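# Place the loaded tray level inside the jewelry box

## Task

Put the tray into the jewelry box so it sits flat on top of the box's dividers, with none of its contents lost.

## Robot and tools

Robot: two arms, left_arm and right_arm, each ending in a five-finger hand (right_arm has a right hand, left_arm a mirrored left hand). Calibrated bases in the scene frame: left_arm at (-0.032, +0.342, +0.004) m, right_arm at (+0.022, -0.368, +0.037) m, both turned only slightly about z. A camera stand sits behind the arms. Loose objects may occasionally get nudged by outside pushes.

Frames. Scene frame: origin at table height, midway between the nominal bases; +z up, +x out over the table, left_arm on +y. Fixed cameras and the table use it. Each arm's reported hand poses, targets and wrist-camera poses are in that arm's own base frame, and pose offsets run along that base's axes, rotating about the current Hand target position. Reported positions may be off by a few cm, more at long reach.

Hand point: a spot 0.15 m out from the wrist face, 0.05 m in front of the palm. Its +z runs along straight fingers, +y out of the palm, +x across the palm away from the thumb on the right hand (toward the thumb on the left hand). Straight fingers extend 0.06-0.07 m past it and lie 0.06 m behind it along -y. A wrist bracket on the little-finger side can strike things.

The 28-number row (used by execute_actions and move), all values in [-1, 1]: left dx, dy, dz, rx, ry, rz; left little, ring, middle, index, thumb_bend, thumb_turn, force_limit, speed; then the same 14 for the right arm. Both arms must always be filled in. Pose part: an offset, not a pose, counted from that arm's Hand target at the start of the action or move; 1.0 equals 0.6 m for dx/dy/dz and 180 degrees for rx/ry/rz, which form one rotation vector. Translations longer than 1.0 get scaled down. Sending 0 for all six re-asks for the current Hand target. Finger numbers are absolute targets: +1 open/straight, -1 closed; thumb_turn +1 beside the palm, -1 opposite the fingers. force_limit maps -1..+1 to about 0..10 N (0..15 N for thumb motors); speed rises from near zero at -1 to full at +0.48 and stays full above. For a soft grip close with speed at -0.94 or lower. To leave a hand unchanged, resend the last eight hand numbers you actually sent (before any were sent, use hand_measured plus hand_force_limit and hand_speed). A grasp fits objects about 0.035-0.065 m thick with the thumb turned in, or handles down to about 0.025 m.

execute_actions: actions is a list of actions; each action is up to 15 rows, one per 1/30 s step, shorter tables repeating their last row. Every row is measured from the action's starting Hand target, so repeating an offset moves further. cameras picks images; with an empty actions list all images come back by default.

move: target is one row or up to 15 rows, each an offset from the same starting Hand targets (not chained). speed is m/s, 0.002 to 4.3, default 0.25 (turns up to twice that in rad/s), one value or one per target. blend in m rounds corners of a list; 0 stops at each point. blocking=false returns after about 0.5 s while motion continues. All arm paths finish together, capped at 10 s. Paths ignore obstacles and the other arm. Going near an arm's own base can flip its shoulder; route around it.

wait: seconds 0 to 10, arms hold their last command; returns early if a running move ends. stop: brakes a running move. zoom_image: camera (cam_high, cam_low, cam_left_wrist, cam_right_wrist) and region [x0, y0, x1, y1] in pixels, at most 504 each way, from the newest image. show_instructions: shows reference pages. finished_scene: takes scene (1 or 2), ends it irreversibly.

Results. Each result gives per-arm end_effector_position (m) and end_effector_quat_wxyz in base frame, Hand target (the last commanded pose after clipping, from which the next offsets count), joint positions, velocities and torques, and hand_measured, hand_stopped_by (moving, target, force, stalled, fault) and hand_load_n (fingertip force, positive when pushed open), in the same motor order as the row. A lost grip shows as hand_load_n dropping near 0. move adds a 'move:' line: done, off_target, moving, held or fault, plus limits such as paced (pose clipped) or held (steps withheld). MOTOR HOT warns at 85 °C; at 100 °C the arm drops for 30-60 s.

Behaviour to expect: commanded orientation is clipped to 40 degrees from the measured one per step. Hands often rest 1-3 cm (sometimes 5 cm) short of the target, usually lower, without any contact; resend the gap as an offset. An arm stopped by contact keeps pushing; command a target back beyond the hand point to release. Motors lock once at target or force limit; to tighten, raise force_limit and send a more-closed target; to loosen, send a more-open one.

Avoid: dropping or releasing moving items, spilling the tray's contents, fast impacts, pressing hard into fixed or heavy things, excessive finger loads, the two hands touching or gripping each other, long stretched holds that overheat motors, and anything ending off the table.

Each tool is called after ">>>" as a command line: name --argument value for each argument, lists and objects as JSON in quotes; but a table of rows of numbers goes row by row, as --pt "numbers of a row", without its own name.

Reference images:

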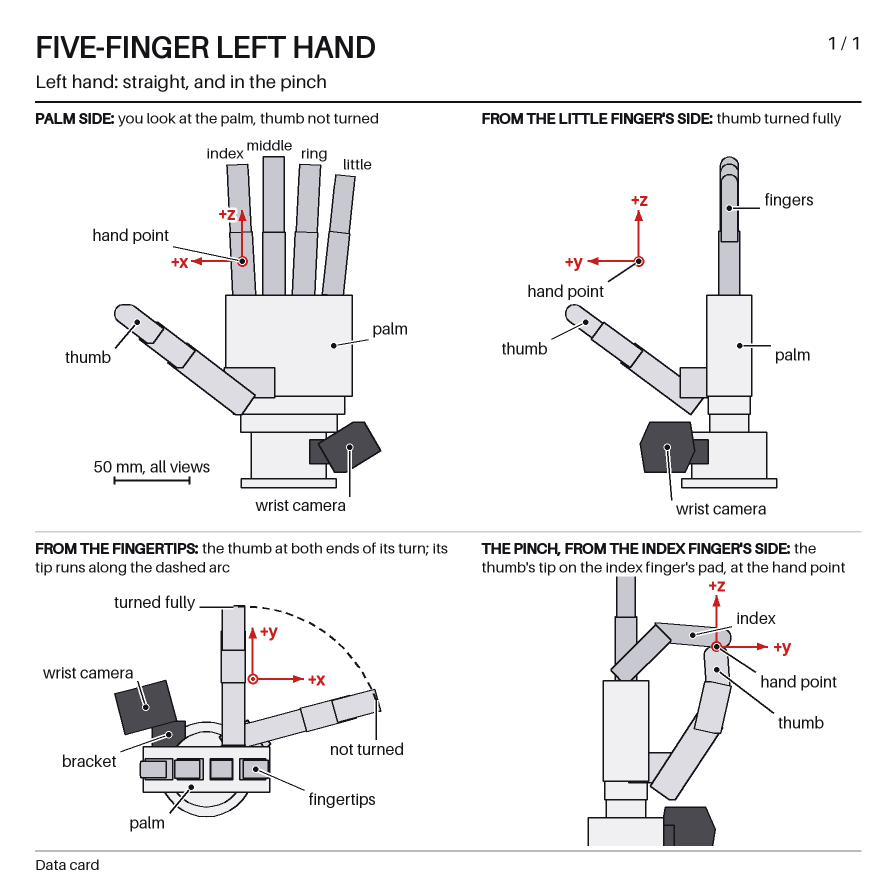

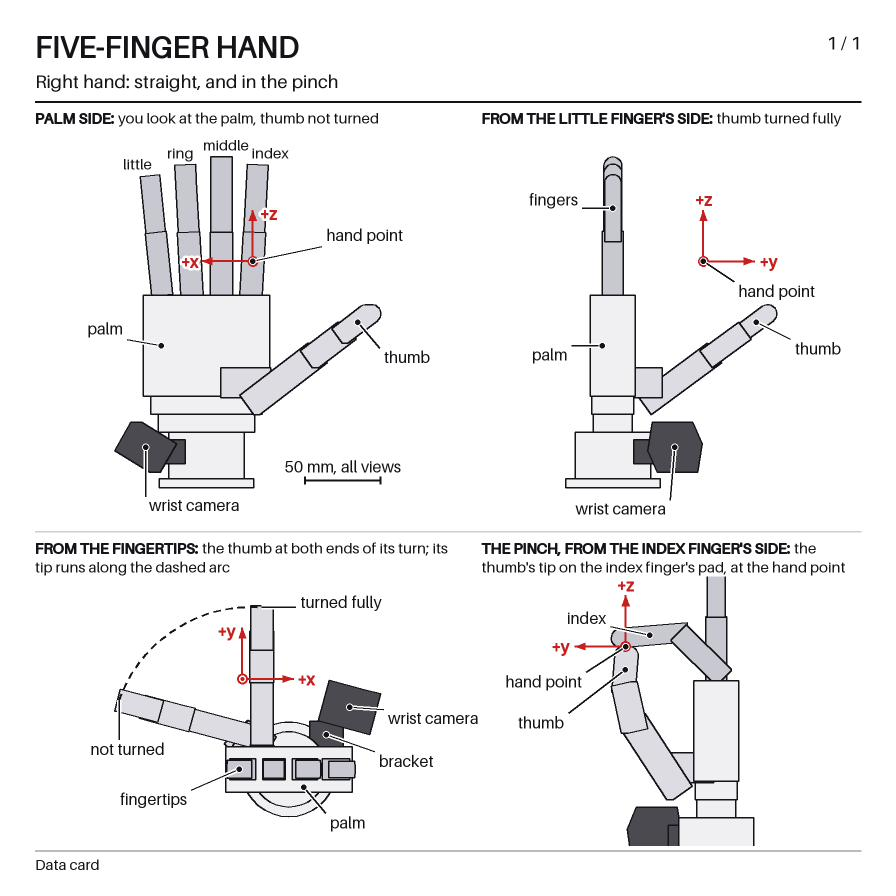

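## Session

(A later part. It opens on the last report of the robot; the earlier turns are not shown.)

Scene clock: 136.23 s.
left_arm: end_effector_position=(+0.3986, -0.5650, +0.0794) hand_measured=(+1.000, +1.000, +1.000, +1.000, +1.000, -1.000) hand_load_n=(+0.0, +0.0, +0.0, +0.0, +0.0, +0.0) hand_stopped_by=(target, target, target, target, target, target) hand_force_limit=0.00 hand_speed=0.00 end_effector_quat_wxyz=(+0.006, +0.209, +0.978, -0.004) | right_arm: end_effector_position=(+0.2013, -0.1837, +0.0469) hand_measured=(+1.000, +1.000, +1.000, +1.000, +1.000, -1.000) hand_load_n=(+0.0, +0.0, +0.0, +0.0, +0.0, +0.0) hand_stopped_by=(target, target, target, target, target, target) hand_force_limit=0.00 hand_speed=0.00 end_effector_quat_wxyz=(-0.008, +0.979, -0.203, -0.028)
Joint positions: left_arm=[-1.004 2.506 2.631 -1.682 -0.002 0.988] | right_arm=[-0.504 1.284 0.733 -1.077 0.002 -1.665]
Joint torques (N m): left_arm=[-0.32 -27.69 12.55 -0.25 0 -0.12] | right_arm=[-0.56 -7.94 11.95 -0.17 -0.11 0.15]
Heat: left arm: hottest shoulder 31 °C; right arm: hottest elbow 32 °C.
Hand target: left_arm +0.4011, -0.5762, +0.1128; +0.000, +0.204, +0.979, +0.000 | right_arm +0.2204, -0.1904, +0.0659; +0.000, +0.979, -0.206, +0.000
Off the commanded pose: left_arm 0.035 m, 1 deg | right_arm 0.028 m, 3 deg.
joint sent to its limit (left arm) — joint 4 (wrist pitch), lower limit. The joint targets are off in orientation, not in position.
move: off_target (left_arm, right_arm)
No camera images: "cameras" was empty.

>>> move --target '[-0.0134,-0.0305,0.0,0,0,0,1,1,1,1,1,-1,0,0, 0.044,0.017,0.0,0,0,0,1,1,1,1,1,-1,0,0]' --cameras '["cam_low","cam_left_wrist","cam_right_wrist"]' --speed 0.05

Scene clock: 139.37 s.
left_arm: end_effector_position=(+0.4002, -0.5734, +0.0924) hand_measured=(+1.000, +1.000, +1.000, +1.000, +1.000, -1.000) hand_load_n=(+0.0, +0.0, -5.0, -0.5, +0.0, +0.0) hand_stopped_by=(target, target, target, target, target, target) hand_force_limit=0.00 hand_speed=0.00 end_effector_quat_wxyz=(+0.025, +0.207, +0.978, -0.011) | right_arm: end_effector_position=(+0.2211, -0.1779, +0.0545) hand_measured=(+1.000, +1.000, +1.000, +1.000, +1.000, -1.000) hand_load_n=(+0.0, +0.0, -4.5, +0.0, +0.0, +0.0) hand_stopped_by=(target, target, target, target, target, target) hand_force_limit=0.00 hand_speed=0.00 end_effector_quat_wxyz=(+0.002, +0.978, -0.206, -0.019)
Joint positions: left_arm=[-1.013 2.507 2.672 -1.684 -0.02 0.976] | right_arm=[-0.45 1.298 0.769 -1.078 0.012 -1.605]
Joint torques (N m): left_arm=[-1.55 -25.47 14.39 -0.12 0.5 -0.17] | right_arm=[1.2 -5.71 13.09 0.21 -0.57 0.19]
Heat: left arm: hottest shoulder 31 °C; right arm: hottest elbow 32 °C.
Hand target: left_arm +0.3930, -0.5945, +0.1128; +0.000, +0.204, +0.979, +0.000 | right_arm +0.2467, -0.1801, +0.0658; +0.000, +0.979, -0.206, -0.001
Off the commanded pose: left_arm 0.030 m, 3 deg | right_arm 0.028 m, 2 deg.
joint sent to its limit (left arm) — joint 4 (wrist pitch), lower limit. The joint targets are off in orientation, not in position.
move: off_target (left_arm, right_arm)
camera_calibration:
cam_left_wrist: T_world_to_cam=[[-0.631412, -0.77332, 0.0574055, -0.200944], [-0.709462, 0.605981, 0.359793, 0.614478], [-0.313022, 0.186451, -0.931265, 0.436469], [0, 0, 0, 1]] pos_world=[0.445695, -0.609136, 0.196918]
cam_right_wrist: T_world_to_cam=[[-0.105894, -0.994377, -0.00101734, -0.156895], [-0.901933, 0.0956187, 0.421158, 0.212956], [-0.418693, 0.0455158, -0.906987, 0.259364], [0, 0, 0, 1]] pos_world=[0.284051, -0.18818, 0.145392]
Images, in order (width x height): cam_low 672x504, cam_left_wrist 672x504, cam_right_wrist 672x504.

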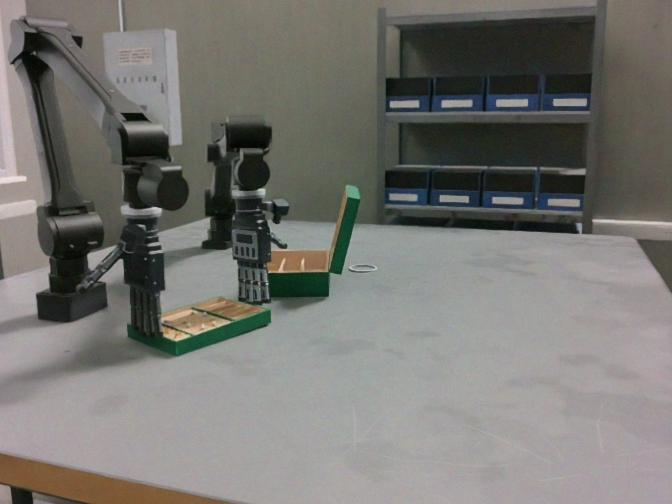

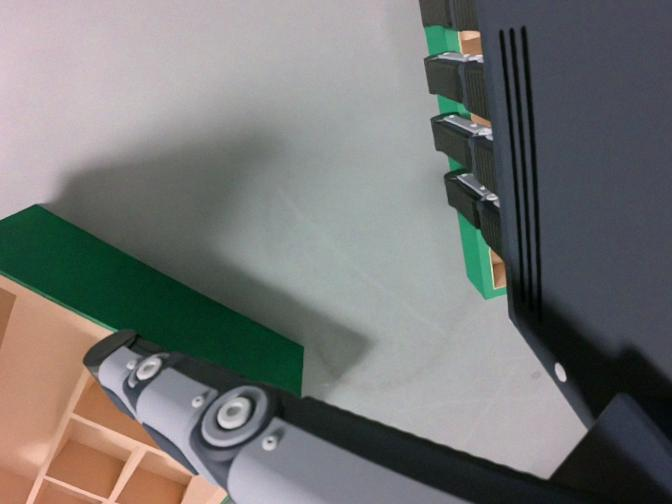

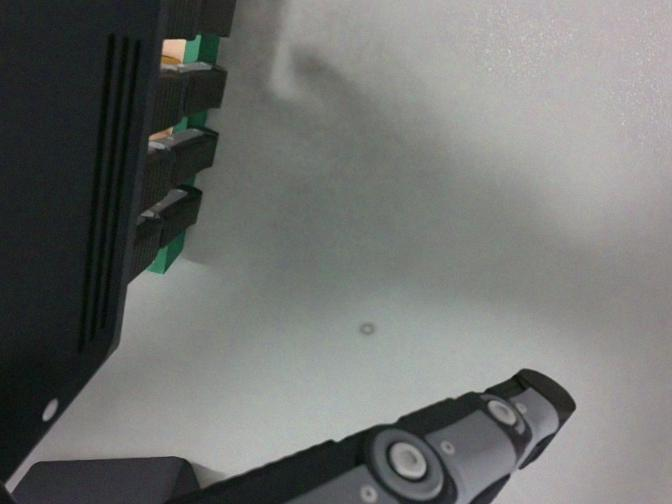

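>>> zoom_image --camera "cam_low" --region '[110, 230, 310, 370]'

>>> zoom_image --camera "cam_left_wrist" --region '[400, 0, 540, 310]'

Scaled by 2.520 from the camera's 672x504 image, which has a finer 960x720 frame.

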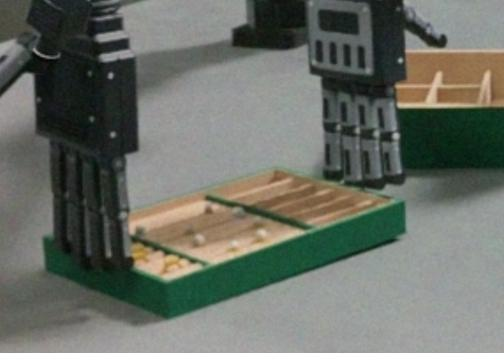

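Scaled by 1.626 from the camera's 672x504 image, which has a finer 960x720 frame.

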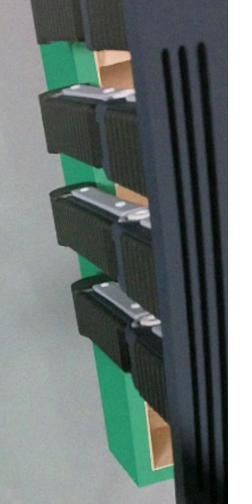

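>>> move --pt "0.0134 0.0305 0.0 0 0 0 1 1 1 1 1 -1 0 0 -0.0135 -0.0305 0.0 0 0 0 1 1 1 1 1 -1 0 0" --pt "0.0134 0.0305 -0.045 0 0 0 1 1 1 1 1 -1 0 0 -0.0135 -0.0305 -0.038 0 0 0 1 1 1 1 1 -1 0 0" --cameras '[]' --speed 0.06

Scene clock: 145.27 s.
left_arm: end_effector_position=(+0.3983, -0.5745, +0.0910) hand_measured=(+1.000, +1.000, +1.000, +1.000, +1.000, -1.000) hand_load_n=(+0.0, +0.0, -1.0, +0.0, +0.0, +0.0) hand_stopped_by=(target, target, target, target, target, target) hand_force_limit=0.00 hand_speed=0.00 end_effector_quat_wxyz=(+0.020, +0.207, +0.978, -0.015) | right_arm: end_effector_position=(+0.2307, -0.1914, +0.0432) hand_measured=(+1.000, +1.000, +1.000, +1.000, +1.000, -1.000) hand_load_n=(+0.5, +0.0, +0.0, +0.0, +0.0, +0.0) hand_stopped_by=(target, target, target, target, target, target) hand_force_limit=0.00 hand_speed=0.00 end_effector_quat_wxyz=(+0.001, +0.978, -0.208, -0.007)
Joint positions: left_arm=[-1.013 2.509 2.672 -1.684 -0.008 0.976] | right_arm=[-0.48 1.338 0.774 -1.02 0.005 -1.632]
Joint torques (N m): left_arm=[0.44 -24 10.21 -0.12 0.25 -0.02] | right_arm=[-2.02 -6.01 9.52 0.77 -0.17 -0.14]
Motor temperatures (°C): left_arm=[22 33 31 20 19 20] | right_arm=[22 28 34 21 22 24]
Heat: left arm: hottest shoulder 33 °C; right arm: hottest elbow 34 °C.
Hand target: left_arm +0.4010, -0.5763, +0.0858; +0.000, +0.204, +0.979, +0.000 | right_arm +0.2386, -0.1984, +0.0431; +0.000, +0.979, -0.206, +0.000
Off the commanded pose: left_arm 0.006 m, 3 deg | right_arm 0.011 m, 1 deg.
joint sent to its limit (left arm) — joint 4 (wrist pitch), lower limit. The joint targets are off in orientation, not in position.
move: off_target (left_arm, right_arm)
No camera images: "cameras" was empty.

>>> move --target '[0.02,0.04,-0.03,0,0,0,1,1,1,1,1,-1,0,0, 0,0,0,0,0,0,1,1,1,1,1,-1,0,0]' --cameras '[]' --speed 0.06

Scene clock: 147.23 s.
left_arm: end_effector_position=(+0.4076, -0.5549, +0.0699) hand_measured=(+1.000, +1.000, +1.000, +1.000, +1.000, -1.000) hand_load_n=(+0.0, -0.5, +0.0, +0.0, -0.5, +0.0) hand_stopped_by=(target, target, target, target, target, target) hand_force_limit=0.00 hand_speed=0.00 end_effector_quat_wxyz=(-0.002, +0.202, +0.979, +0.001) | right_arm: end_effector_position=(+0.2308, -0.1915, +0.0431) hand_measured=(+1.000, +1.000, +1.000, +1.000, +1.000, -1.000) hand_load_n=(+0.0, -0.5, +0.0, +0.0, +0.0, +0.0) hand_stopped_by=(target, target, target, target, target, target) hand_force_limit=0.00 hand_speed=0.00 end_effector_quat_wxyz=(+0.001, +0.978, -0.208, -0.006)
Joint positions: left_arm=[-0.985 2.509 2.609 -1.675 0.002 0.993] | right_arm=[-0.48 1.338 0.774 -1.019 0.005 -1.632]
Joint torques (N m): left_arm=[0.85 -25.52 7.66 0.28 -0.02 0.07] | right_arm=[-2.08 -6.01 9.58 0.61 -0.17 -0.14]
Heat: left arm: hottest shoulder 33 °C; right arm: hottest elbow 34 °C.
Hand target: left_arm +0.4131, -0.5522, +0.0679; +0.000, +0.204, +0.979, +0.000 | right_arm +0.2386, -0.1984, +0.0431; +0.000, +0.979, -0.206, +0.000
Off the commanded pose: left_arm 0.006 m, 0 deg | right_arm 0.010 m, 1 deg.
move: done
No camera images: "cameras" was empty.

>>> move --target '[-0.0333,-0.0763,0.0235,0,0,0,1,1,1,1,1,-1,0,0, 0.0067,0.065,0.0067,0,0,0,1,1,1,1,1,-1,0,0]' --cameras '["cam_low"]' --speed 0.06

>>> zoom_image --camera "cam_low" --region '[110, 230, 310, 370]'

Scene clock: 152.33 s.
left_arm: end_effector_position=(+0.4093, -0.5706, +0.0699) hand_measured=(+1.000, +1.000, +1.000, +1.000, +1.000, -1.000) hand_load_n=(+0.0, +0.0, +0.0, -7.0, -0.5, +0.0) hand_stopped_by=(target, target, target, target, target, target) hand_force_limit=0.00 hand_speed=0.00 end_effector_quat_wxyz=(+0.019, +0.206, +0.978, -0.002) | right_arm: end_effector_position=(+0.2380, -0.1752, +0.0447) hand_measured=(+1.000, +1.000, +1.000, +1.000, +1.000, -1.000) hand_load_n=(+0.0, -3.0, -3.0, -1.5, +0.0, +0.0) hand_stopped_by=(target, target, target, target, target, target) hand_force_limit=0.00 hand_speed=0.00 end_effector_quat_wxyz=(+0.013, +0.977, -0.214, -0.009)
Joint positions: left_arm=[-1.002 2.552 2.695 -1.685 -0.025 0.984] | right_arm=[-0.411 1.338 0.774 -1.019 0.029 -1.55]
Joint torques (N m): left_arm=[-2.67 -24.64 14.45 -0.14 0.75 -0.31] | right_arm=[1.85 -8.94 7.23 0.18 -1.29 0.21]
Heat: left arm: hottest shoulder 34 °C; right arm: hottest elbow 34 °C.
Hand target: left_arm +0.3931, -0.5979, +0.0821; +0.000, +0.204, +0.979, +0.000 | right_arm +0.2427, -0.1594, +0.0470; +0.000, +0.979, -0.206, +0.000
Off the commanded pose: left_arm 0.034 m, 2 deg | right_arm 0.017 m, 2 deg.
joint sent to its limit (left arm) — joint 4 (wrist pitch), lower limit. The joint targets are off in orientation, not in position.
move: off_target (left_arm, right_arm)
Images, in order (width x height): cam_low 672x504.

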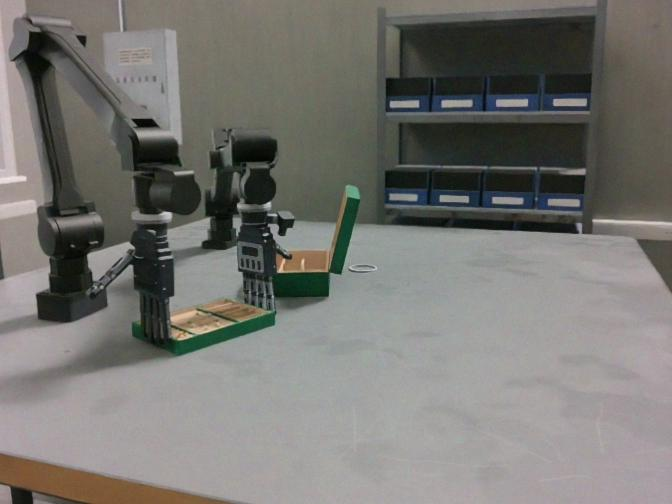

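Scaled by 2.520 from the camera's 672x504 image, which has a finer 960x720 frame.

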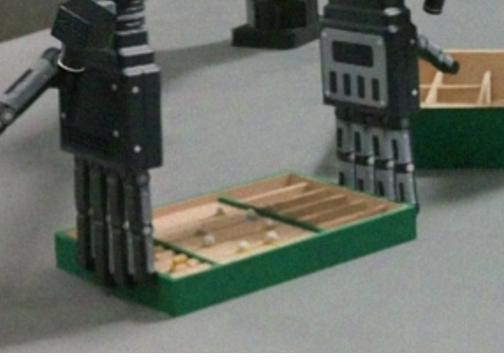

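>>> move --pt "0.025 0.055 0.0 0 0 -0.0222 1 1 1 1 1 -1 0 0 -0.005 -0.012 0 0 0 -0.0139 1 1 1 1 1 -1 0 0" --pt "0.025 0.055 0.04 0 0 -0.0222 1 1 1 1 1 -1 0 0 -0.005 -0.012 0 0 0 -0.0139 1 1 1 1 1 -1 0 0" --cameras '["cam_left_wrist"]' --speed 0.06

Scene clock: 157.93 s.
left_arm: end_effector_position=(+0.4105, -0.5623, +0.0853) hand_measured=(+1.000, +1.000, +1.000, +1.000, +1.000, -1.000) hand_load_n=(+0.0, -1.0, -1.5, +0.0, +0.0, +0.0) hand_stopped_by=(target, target, target, target, target, target) hand_force_limit=0.00 hand_speed=0.00 end_effector_quat_wxyz=(+0.013, +0.233, +0.972, -0.005) | right_arm: end_effector_position=(+0.2387, -0.1709, +0.0435) hand_measured=(+1.000, +1.000, +1.000, +1.000, +1.000, -1.000) hand_load_n=(+0.0, -0.5, -1.0, -0.5, +0.0, +0.0) hand_stopped_by=(target, target, target, target, target, target) hand_force_limit=0.00 hand_speed=0.00 end_effector_quat_wxyz=(+0.004, +0.975, -0.223, -0.007)
Joint positions: left_arm=[-0.995 2.505 2.645 -1.685 -0.011 1.047] | right_arm=[-0.411 1.338 0.774 -1.019 0.01 -1.532]
Joint torques (N m): left_arm=[-0.15 -27.93 8.28 -0.16 0.32 0.09] | right_arm=[-0.44 -8.41 7.76 0.12 -0.47 0.2]
Heat: left arm: hottest shoulder 34 °C; right arm: hottest elbow 34 °C.
Hand target: left_arm +0.4081, -0.5649, +0.1061; +0.000, +0.238, +0.971, +0.000 | right_arm +0.2397, -0.1666, +0.0470; +0.000, +0.974, -0.227, +0.000
Off the commanded pose: left_arm 0.021 m, 2 deg | right_arm 0.006 m, 1 deg.
joint sent to its limit (left arm) — joint 4 (wrist pitch), lower limit. The joint targets are off in orientation, not in position.
move: off_target (left_arm)
camera_calibration:
cam_left_wrist: T_world_to_cam=[[-0.671001, -0.739354, 0.0557992, -0.149913], [-0.669109, 0.636234, 0.384056, 0.616054], [-0.319455, 0.220366, -0.921622, 0.451805], [0, 0, 0, 1]] pos_world=[0.455947, -0.602356, 0.188159]
Images, in order (width x height): cam_left_wrist 672x504.

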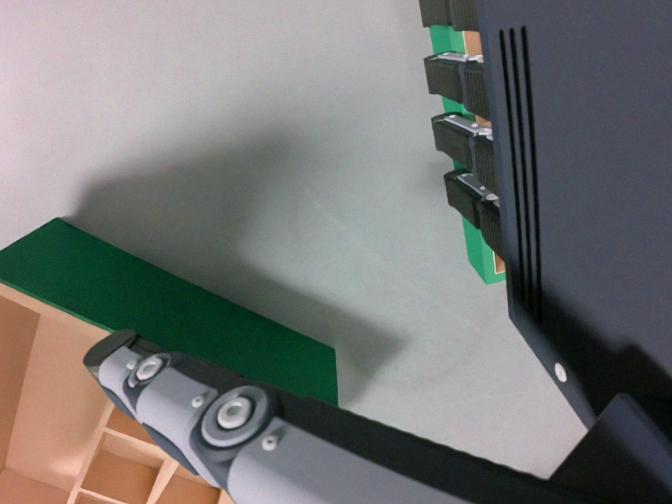

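>>> move --target '[-0.0235,-0.044,0.0,0,0,0,1,1,1,1,1,-1,0,0, 0.0157,0.0294,0,0,0,0,1,1,1,1,1,-1,0,0]' --cameras '[]' --speed 0.06

Scene clock: 159.90 s.
left_arm: end_effector_position=(+0.4134, -0.5604, +0.0860) hand_measured=(+1.000, +1.000, +1.000, +1.000, +1.000, -1.000) hand_load_n=(+0.0, -1.5, -4.0, -2.5, -0.5, +0.0) hand_stopped_by=(target, target, target, target, target, target) hand_force_limit=0.00 hand_speed=0.00 end_effector_quat_wxyz=(+0.019, +0.233, +0.972, +0.001) | right_arm: end_effector_position=(+0.2408, -0.1637, +0.0448) hand_measured=(+1.000, +1.000, +1.000, +1.000, +1.000, -1.000) hand_load_n=(+0.0, -1.5, -3.0, -3.0, +0.0, +0.0) hand_stopped_by=(target, target, target, target, target, target) hand_force_limit=0.00 hand_speed=0.00 end_effector_quat_wxyz=(+0.014, +0.973, -0.231, -0.008)
Joint positions: left_arm=[-0.995 2.505 2.645 -1.685 -0.028 1.047] | right_arm=[-0.377 1.338 0.774 -1.019 0.03 -1.482]
Joint torques (N m): left_arm=[-3.19 -25.35 14.28 -0.14 0.83 -0.22] | right_arm=[1.67 -8.12 8.23 0.13 -1.34 0.27]
Heat: left arm: hottest shoulder 34 °C; right arm: hottest elbow 34 °C.
Hand target: left_arm +0.3940, -0.5913, +0.1061; +0.000, +0.238, +0.971, +0.001 | right_arm +0.2491, -0.1490, +0.0470; +0.000, +0.974, -0.227, +0.000
Off the commanded pose: left_arm 0.042 m, 2 deg | right_arm 0.017 m, 2 deg.
joint sent to its limit (left arm) — joint 4 (wrist pitch), lower limit. The joint targets are off in orientation, not in position.
move: off_target (left_arm, right_arm)
No camera images: "cameras" was empty.

>>> move --target '[0,0,0.05,0,0,0,1,1,1,1,1,-1,0,0, 0,0,0.08,0,0,0,1,1,1,1,1,-1,0,0]' --cameras '["cam_low","cam_high"]' --speed 0.06

>>> zoom_image --camera "cam_low" --region '[110, 230, 310, 370]'

Scene clock: 163.33 s.
left_arm: end_effector_position=(+0.4130, -0.5609, +0.0888) hand_measured=(+1.000, +1.000, +1.000, +1.000, +1.000, -1.000) hand_load_n=(+0.0, +0.0, +0.0, -8.0, +0.0, +0.0) hand_stopped_by=(target, target, target, target, target, target) hand_force_limit=0.00 hand_speed=0.00 end_effector_quat_wxyz=(+0.021, +0.234, +0.972, +0.000) | right_arm: end_effector_position=(+0.2234, -0.1550, +0.0760) hand_measured=(+1.000, +1.000, +1.000, +1.000, +1.000, -1.000) hand_load_n=(+0.0, -6.0, -0.5, +0.0, +0.0, +0.0) hand_stopped_by=(target, target, target, target, target, target) hand_force_limit=0.00 hand_speed=0.00 end_effector_quat_wxyz=(+0.010, +0.971, -0.237, -0.031)
Joint positions: left_arm=[-0.996 2.5 2.645 -1.685 -0.029 1.047] | right_arm=[-0.374 1.276 0.806 -1.161 0.029 -1.465]
Joint torques (N m): left_arm=[-3.19 -29.04 13.45 -0.16 0.77 -0.18] | right_arm=[1.67 -8.12 13 -0.14 -1.32 0.09]
Heat: left arm: hottest shoulder 35 °C; right arm: hottest elbow 34 °C.
Hand target: left_arm +0.3938, -0.5914, +0.1361; +0.000, +0.238, +0.971, +0.001 | right_arm +0.2491, -0.1489, +0.0952; +0.000, +0.974, -0.227, +0.000
Off the commanded pose: left_arm 0.059 m, 2 deg | right_arm 0.033 m, 4 deg.
joint sent to its limit (left arm) — joint 4 (wrist pitch), lower limit. The joint targets are off in position and orientation.
move: off_target (left_arm, right_arm)
Images, in order (width x height): cam_high 672x504, cam_low 672x504.

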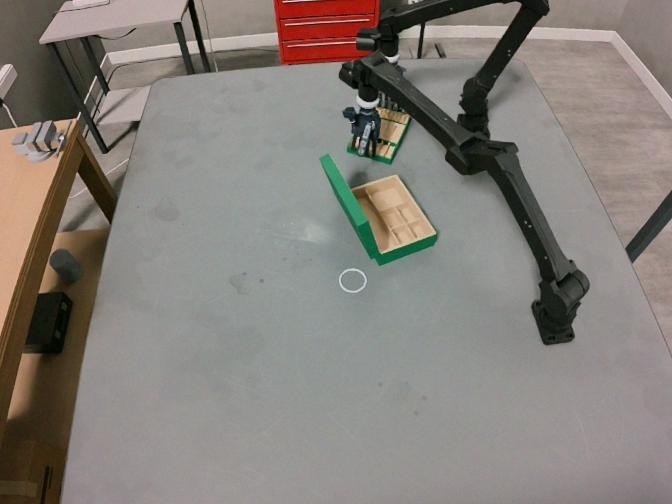

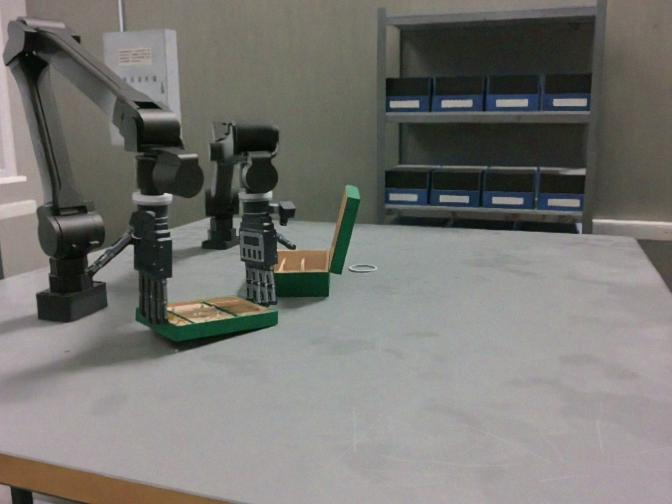

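Scaled by 2.520 from the camera's 672x504 image, which has a finer 960x720 frame.

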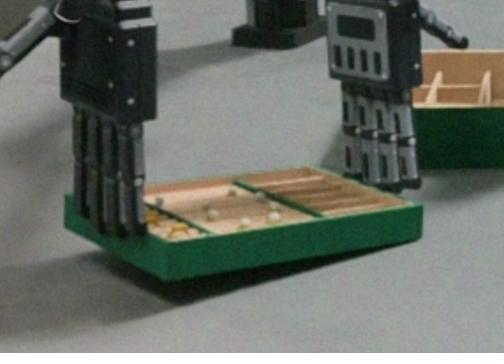

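>>> move --target '[0,0,0.05,0,0,0,1,1,1,1,1,-1,0,0, 0,0,0,0,0,0,1,1,1,1,1,-1,0,0]' --cameras '["cam_low"]' --speed 0.06

>>> zoom_image --camera "cam_low" --region '[110, 230, 310, 370]'

Scene clock: 165.67 s.
left_arm: end_effector_position=(+0.4152, -0.5611, +0.1237) hand_measured=(+1.000, +1.000, +1.000, +1.000, +1.000, -1.000) hand_load_n=(+0.0, +0.0, +0.0, -9.0, +0.0, +0.0) hand_stopped_by=(target, target, target, target, target, target) hand_force_limit=0.00 hand_speed=0.00 end_effector_quat_wxyz=(+0.043, +0.235, +0.971, -0.014) | right_arm: end_effector_position=(+0.2231, -0.1552, +0.0761) hand_measured=(+1.000, +1.000, +1.000, +1.000, +1.000, -1.000) hand_load_n=(+0.0, -8.0, +0.0, +0.0, +0.0, +0.0) hand_stopped_by=(target, target, target, target, target, target) hand_force_limit=0.00 hand_speed=0.00 end_effector_quat_wxyz=(+0.012, +0.971, -0.238, -0.031)
Joint positions: left_arm=[-0.996 2.449 2.645 -1.685 -0.038 1.051] | right_arm=[-0.374 1.276 0.806 -1.161 0.031 -1.462]
Joint torques (N m): left_arm=[-3.37 -27.81 13.83 -0.06 0.9 -0.16] | right_arm=[1.44 -8.29 12.96 -0.29 -1.41 0.06]
Heat: left arm: hottest shoulder 35 °C; right arm: hottest elbow 34 °C.
Hand target: left_arm +0.3938, -0.5914, +0.1659; +0.000, +0.238, +0.971, +0.001 | right_arm +0.2491, -0.1490, +0.0952; +0.000, +0.974, -0.227, +0.000
Off the commanded pose: left_arm 0.056 m, 5 deg | right_arm 0.033 m, 4 deg.
joint sent to its limit (left arm) — joint 4 (wrist pitch), lower limit. The joint targets are off in position and orientation.
move: off_target (left_arm, right_arm)
Images, in order (width x height): cam_low 672x504.

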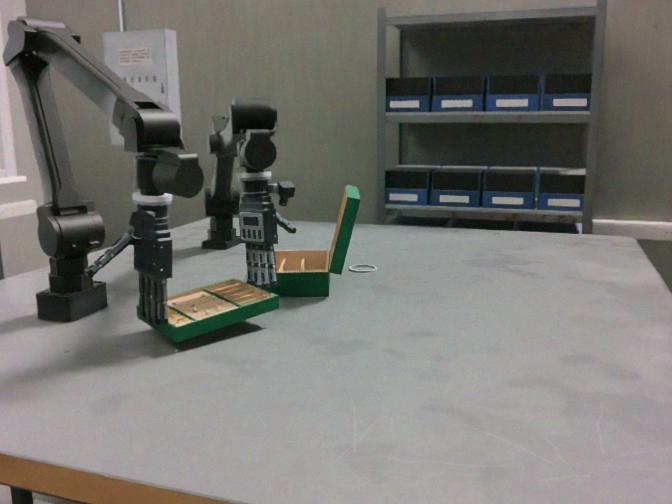

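Scaled by 2.520 from the camera's 672x504 image, which has a finer 960x720 frame.

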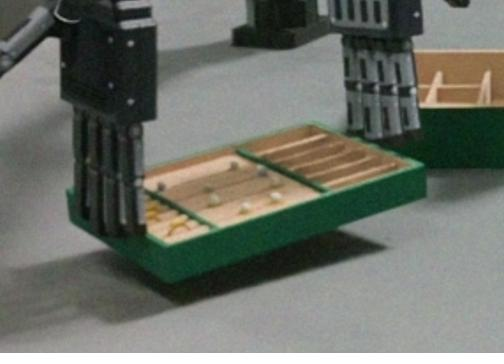

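>>> move --target '[0,0,0.06,0,0,0,1,1,1,1,1,-1,0,0, 0.0305,-0.0136,0.08,0,0,0,1,1,1,1,1,-1,0,0]' --cameras '["cam_low","cam_high"]' --speed 0.06

>>> zoom_image --camera "cam_low" --region '[110, 230, 310, 370]'

Scene clock: 171.80 s.
left_arm: end_effector_position=(+0.4164, -0.5600, +0.1557) hand_measured=(+1.000, +1.000, +1.000, +1.000, +1.000, -1.000) hand_load_n=(+0.0, +0.0, +0.0, -7.5, +0.0, +0.0) hand_stopped_by=(target, target, target, target, target, target) hand_force_limit=0.00 hand_speed=0.00 end_effector_quat_wxyz=(+0.062, +0.236, +0.969, -0.028) | right_arm: end_effector_position=(+0.2391, -0.1614, +0.1220) hand_measured=(+1.000, +1.000, +1.000, +1.000, +1.000, -1.000) hand_load_n=(+0.0, +0.0, +0.0, -5.5, +0.0, +0.0) hand_stopped_by=(target, target, target, target, target, target) hand_force_limit=0.00 hand_speed=0.00 end_effector_quat_wxyz=(+0.011, +0.971, -0.237, -0.036)
Joint positions: left_arm=[-0.996 2.402 2.645 -1.685 -0.044 1.055] | right_arm=[-0.374 1.276 0.935 -1.299 0.03 -1.464]
Joint torques (N m): left_arm=[-3.55 -27.46 14.71 0.01 0.93 -0.13] | right_arm=[1.2 -7.94 14.49 0.03 -1.39 0.01]
Heat: left arm: hottest shoulder 35 °C; right arm: hottest elbow 35 °C.
Hand target: left_arm +0.3938, -0.5914, +0.2018; +0.000, +0.238, +0.971, +0.001 | right_arm +0.2674, -0.1571, +0.1432; +0.000, +0.974, -0.227, +0.000
Off the commanded pose: left_arm 0.060 m, 8 deg | right_arm 0.036 m, 4 deg.
joint sent to its limit (left arm) — joint 4 (wrist pitch), lower limit. The joint targets are off in position and orientation.
move: off_target (left_arm, right_arm)
Images, in order (width x height): cam_high 672x504, cam_low 672x504.

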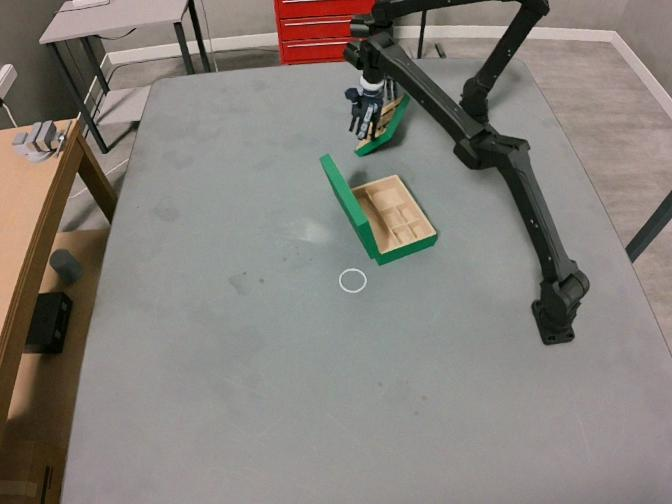

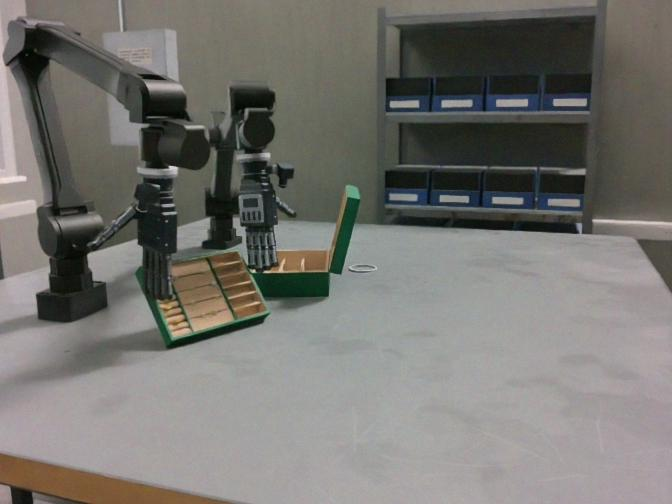

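Scaled by 2.520 from the camera's 672x504 image, which has a finer 960x720 frame.

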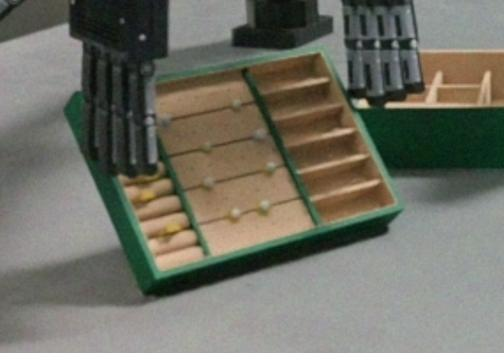

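>>> move --target '[0,0,-0.09,0,0,0,1,1,1,1,1,-1,0,0, 0,0,-0.07,0,0,0,1,1,1,1,1,-1,0,0]' --cameras '["cam_low"]' --speed 0.06

Scene clock: 175.60 s.
left_arm: end_effector_position=(+0.4157, -0.5609, +0.1261) hand_measured=(+1.000, +1.000, +1.000, +1.000, +1.000, -1.000) hand_load_n=(+0.0, +0.0, +0.0, -8.0, +0.0, +0.0) hand_stopped_by=(target, target, target, target, target, target) hand_force_limit=0.00 hand_speed=0.00 end_effector_quat_wxyz=(+0.044, +0.237, +0.970, -0.015) | right_arm: end_effector_position=(+0.2613, -0.1705, +0.1105) hand_measured=(+1.000, +1.000, +1.000, +1.000, +1.000, -1.000) hand_load_n=(+0.0, +0.0, +0.0, -6.5, +0.0, +0.0) hand_stopped_by=(target, target, target, target, target, target) hand_force_limit=0.00 hand_speed=0.00 end_effector_quat_wxyz=(+0.016, +0.972, -0.235, +0.003)
Joint positions: left_arm=[-0.996 2.446 2.645 -1.685 -0.039 1.055] | right_arm=[-0.374 1.291 0.926 -1.195 0.031 -1.469]
Joint torques (N m): left_arm=[-3.37 -25.23 14.02 -0.06 0.98 -0.23] | right_arm=[1.32 -6.36 8.17 0.62 -1.37 0.11]
Heat: left arm: hottest shoulder 35 °C; right arm: hottest elbow 35 °C.
Hand target: left_arm +0.3938, -0.5914, +0.1480; +0.000, +0.238, +0.971, +0.001 | right_arm +0.2673, -0.1571, +0.1010; +0.000, +0.974, -0.227, -0.001
Off the commanded pose: left_arm 0.043 m, 5 deg | right_arm 0.017 m, 2 deg.
joint sent to its limit (left arm) — joint 4 (wrist pitch), lower limit. The joint targets are off in orientation, not in position.
move: off_target (left_arm, right_arm)
Images, in order (width x height): cam_low 672x504.

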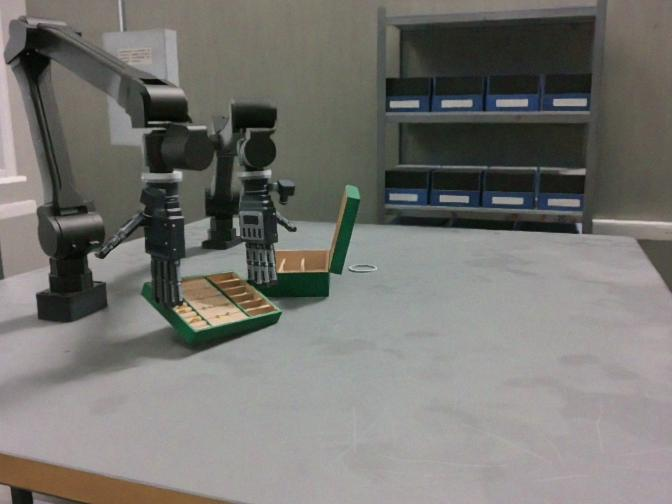

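>>> move --pt "0 0 -0.035 0 0 0 1 1 1 1 1 -1 0 0 0 0 -0.055 0 0 0 1 1 1 1 1 -1 0 0" --pt "0 0 -0.07 0 0 0 1 1 1 1 1 -1 0 0 0 0 -0.1 0 0 0 1 1 1 1 1 -1 0 0" --cameras '["cam_low"]' --speed 0.06

>>> zoom_image --camera "cam_low" --region '[110, 230, 310, 370]'

Scene clock: 180.07 s.
left_arm: end_effector_position=(+0.3859, -0.5828, +0.0905) hand_measured=(+1.000, +1.000, +1.000, +1.000, +1.000, -1.000) hand_load_n=(+0.0, +0.0, +0.0, +0.0, +0.0, +0.0) hand_stopped_by=(target, target, target, target, target, target) hand_force_limit=0.00 hand_speed=0.00 end_effector_quat_wxyz=(+0.017, +0.251, +0.968, -0.012) | right_arm: end_effector_position=(+0.2676, -0.1604, +0.0594) hand_measured=(+1.000, +1.000, +1.000, +1.000, +1.000, -1.000) hand_load_n=(+0.0, +0.0, +0.0, +0.0, -0.5, +0.0) hand_stopped_by=(target, target, target, target, target, target) hand_force_limit=0.00 hand_speed=0.00 end_effector_quat_wxyz=(+0.002, +0.974, -0.226, +0.007)
Joint positions: left_arm=[-1.039 2.504 2.66 -1.685 -0.007 1.039] | right_arm=[-0.354 1.354 0.842 -1.045 0.003 -1.469]
Joint torques (N m): left_arm=[0.67 -24.76 13.71 -0.13 0.14 -0.14] | right_arm=[-0.09 -5.36 6.23 1.88 -0.13 0.13]
Heat: left arm: hottest shoulder 35 °C; right arm: hottest elbow 35 °C.
Hand target: left_arm +0.3940, -0.5913, +0.1060; +0.000, +0.238, +0.971, +0.000 | right_arm +0.2674, -0.1572, +0.0411; +0.000, +0.974, -0.227, +0.000
Off the commanded pose: left_arm 0.019 m, 3 deg | right_arm 0.019 m, 1 deg.
joint sent to its limit (left arm) — joint 4 (wrist pitch), lower limit. The joint targets are off in orientation, not in position.
move: off_target (left_arm, right_arm)
Images, in order (width x height): cam_low 672x504.

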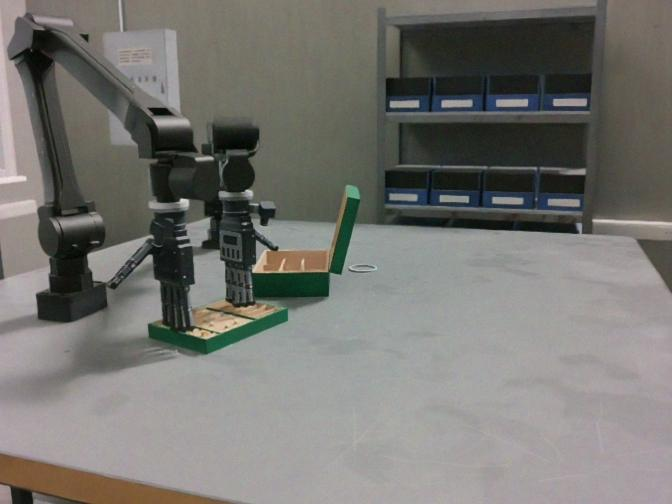

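Scaled by 2.520 from the camera's 672x504 image, which has a finer 960x720 frame.

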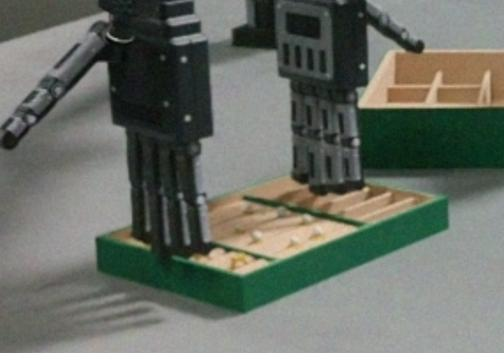

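>>> move --pt "0 0 0.2 0 0 0 1 1 1 1 1 -1 0 0 0 0 0.2 0 0 0 1 1 1 1 1 -1 0 0" --pt "-0.1 0.1 0.25 0 0 0.15 1 1 1 1 1 -1 0 0 0 -0.12 0.25 0 0 0 1 1 1 1 1 -1 0 0" --cameras '["all"]' --speed 0.2

Scene clock: 193.90 s.
left_arm: end_effector_position=(+0.3324, -0.5374, +0.2430) hand_measured=(+1.000, +1.000, +1.000, +1.000, +1.000, -1.000) hand_load_n=(+0.0, +0.0, +0.0, +0.0, +0.0, +0.0) hand_stopped_by=(target, target, target, target, target, target) hand_force_limit=0.00 hand_speed=0.00 end_effector_quat_wxyz=(+0.048, +0.017, +0.996, -0.072) | right_arm: end_effector_position=(+0.2521, -0.2169, +0.1761) hand_measured=(+1.000, +1.000, +1.000, +1.000, +1.000, -1.000) hand_load_n=(+0.0, +0.0, +0.0, +0.0, +0.0, +0.0) hand_stopped_by=(target, target, target, target, target, target) hand_force_limit=0.00 hand_speed=0.00 end_effector_quat_wxyz=(-0.003, +0.973, -0.230, -0.016)
Joint positions: left_arm=[-1.029 2.149 2.436 -1.685 -0.006 0.576] | right_arm=[-0.52 1.303 1.117 -1.417 0.003 -1.627]
Joint torques (N m): left_arm=[0.91 -24.12 7.95 0.05 0.14 -0.13] | right_arm=[-1.85 -6.83 14.5 -0.03 -0.08 -0.17]
Heat: left arm: hottest shoulder 36 °C; right arm: hottest elbow 36 °C.
Hand target: left_arm +0.3339, -0.5313, +0.2560; +0.000, +0.005, +1.000, +0.000 | right_arm +0.2674, -0.2291, +0.1911; +0.000, +0.974, -0.227, +0.000
Off the commanded pose: left_arm 0.014 m, 10 deg | right_arm 0.025 m, 2 deg.
joint sent to its limit (left arm) — joint 4 (wrist pitch), lower limit. The joint targets are off in orientation, not in position.
move: off_target (left_arm, right_arm)
camera_calibration:
cam_left_wrist: T_world_to_cam=[[-0.304033, -0.937489, 0.169346, -0.448873], [-0.89695, 0.341592, 0.280705, 0.429871], [-0.321005, -0.0665512, -0.944736, 0.418662], [0, 0, 0, 1]] pos_world=[0.383493, -0.539791, 0.350873]
cam_right_wrist: T_world_to_cam=[[-0.153461, -0.988113, -0.00913021, -0.1774], [-0.899548, 0.13587, 0.415155, 0.202626], [-0.408979, 0.0719231, -0.909705, 0.388168], [0, 0, 0, 1]] pos_world=[0.3138, -0.23074, 0.267377]

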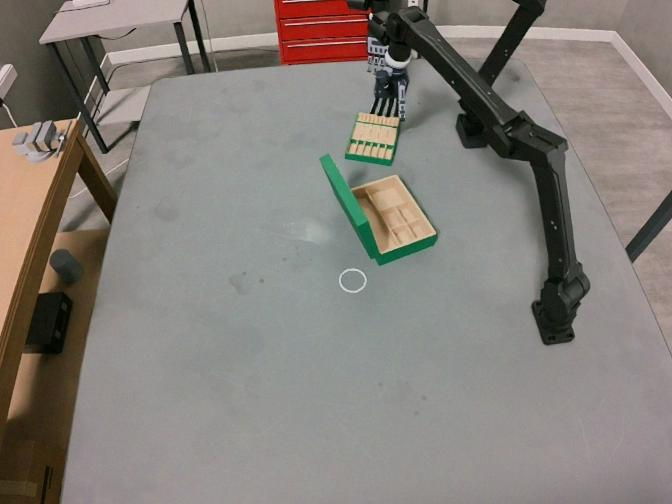

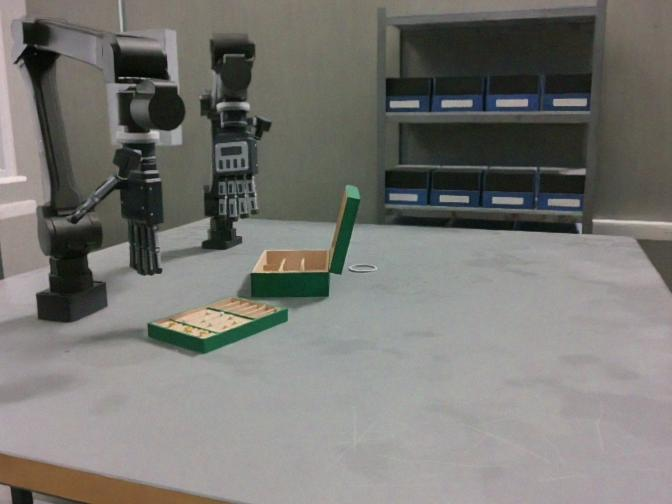

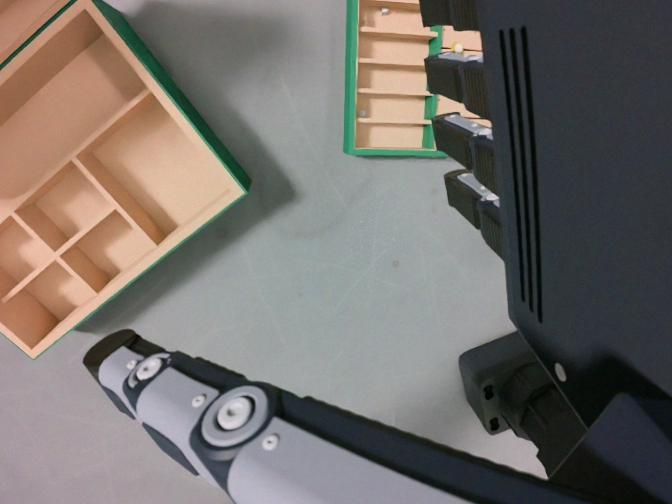

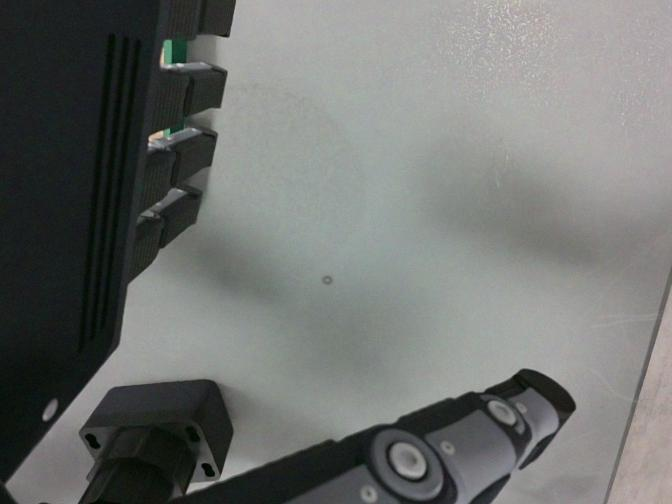

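>>> move --pt "-0.1942 0.271 0 0 0 0.599 1 1 1 1 1 -1 0 0 0 0 0 0 0 0 1 1 1 1 1 -1 0 0" --pt "-0.1942 0.271 -0.26 0 0 0.599 1 1 1 1 1 -1 0 0 0 0 0 0 0 0 1 1 1 1 1 -1 0 0" --pt "-0.1075 0.278 -0.26 0 0 0.515 1 1 1 1 1 -1 0 0 0 0 0 0 0 0 1 1 1 1 1 -1 0 0" --cameras '["cam_high","cam_low"]' --speed '[0.3,0.2,0.06]' --blend '[0.02,0,0]'

Scene clock: 208.23 s.
left_arm: end_effector_position=(+0.2446, -0.3505, +0.0829) hand_measured=(+1.000, +1.000, +1.000, +1.000, +1.000, -1.000) hand_load_n=(-1.5, +0.0, +0.0, +0.0, +0.0, +0.0) hand_stopped_by=(target, target, target, target, target, target) hand_force_limit=0.00 hand_speed=0.00 end_effector_quat_wxyz=(+0.002, +0.722, -0.692, -0.029) | right_arm: end_effector_position=(+0.2521, -0.2169, +0.1761) hand_measured=(+1.000, +1.000, +1.000, +1.000, +1.000, -1.000) hand_load_n=(+0.0, +0.0, +0.0, +0.0, +0.0, +0.0) hand_stopped_by=(target, target, target, target, target, target) hand_force_limit=0.00 hand_speed=0.00 end_effector_quat_wxyz=(-0.003, +0.973, -0.230, -0.016)
Joint positions: left_arm=[-0.804 1.614 1.192 -1.207 0.006 -0.846] | right_arm=[-0.52 1.303 1.117 -1.417 0.003 -1.628]
Joint torques (N m): left_arm=[1.49 -13.22 13.3 -0.05 -0.08 0.16] | right_arm=[-1.79 -6.77 14.6 -0.09 -0.08 -0.13]
Motor temperatures (°C): left_arm=[22 36 32 20 19 20] | right_arm=[22 27 42 21 23 24]
Heat: left arm: hottest shoulder 36 °C; right arm: hottest elbow 42 °C.
Hand target: left_arm +0.2693, -0.3646, +0.0999; +0.001, +0.720, -0.694, +0.000 | right_arm +0.2674, -0.2291, +0.1911; +0.000, +0.974, -0.227, +0.000
Off the commanded pose: left_arm 0.033 m, 3 deg | right_arm 0.025 m, 2 deg.
move: off_target (left_arm, right_arm)
Images, in order (width x height): cam_high 672x504, cam_low 672x504.

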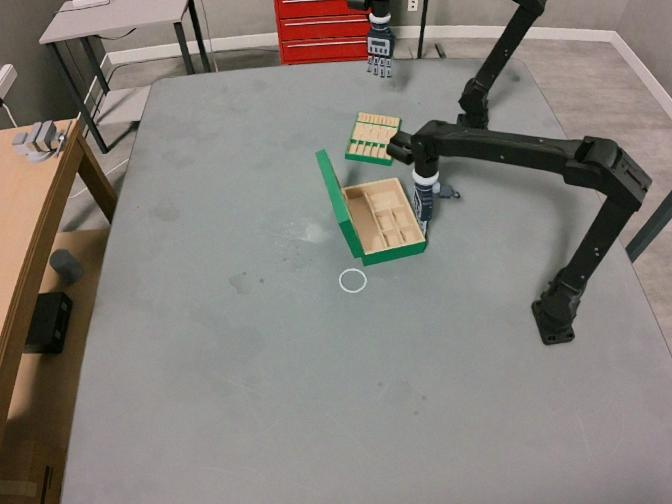

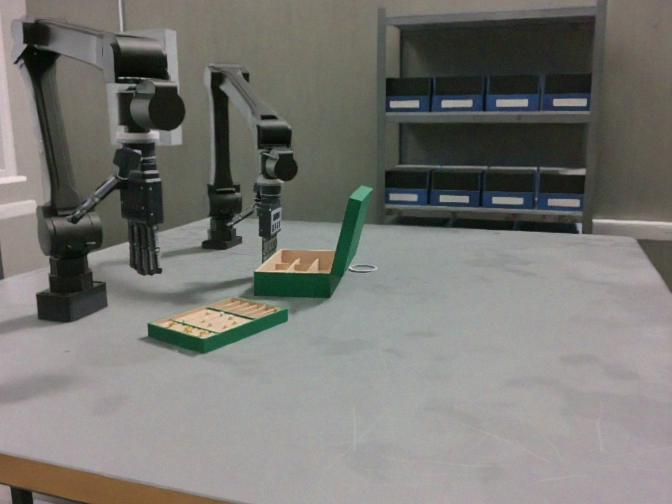

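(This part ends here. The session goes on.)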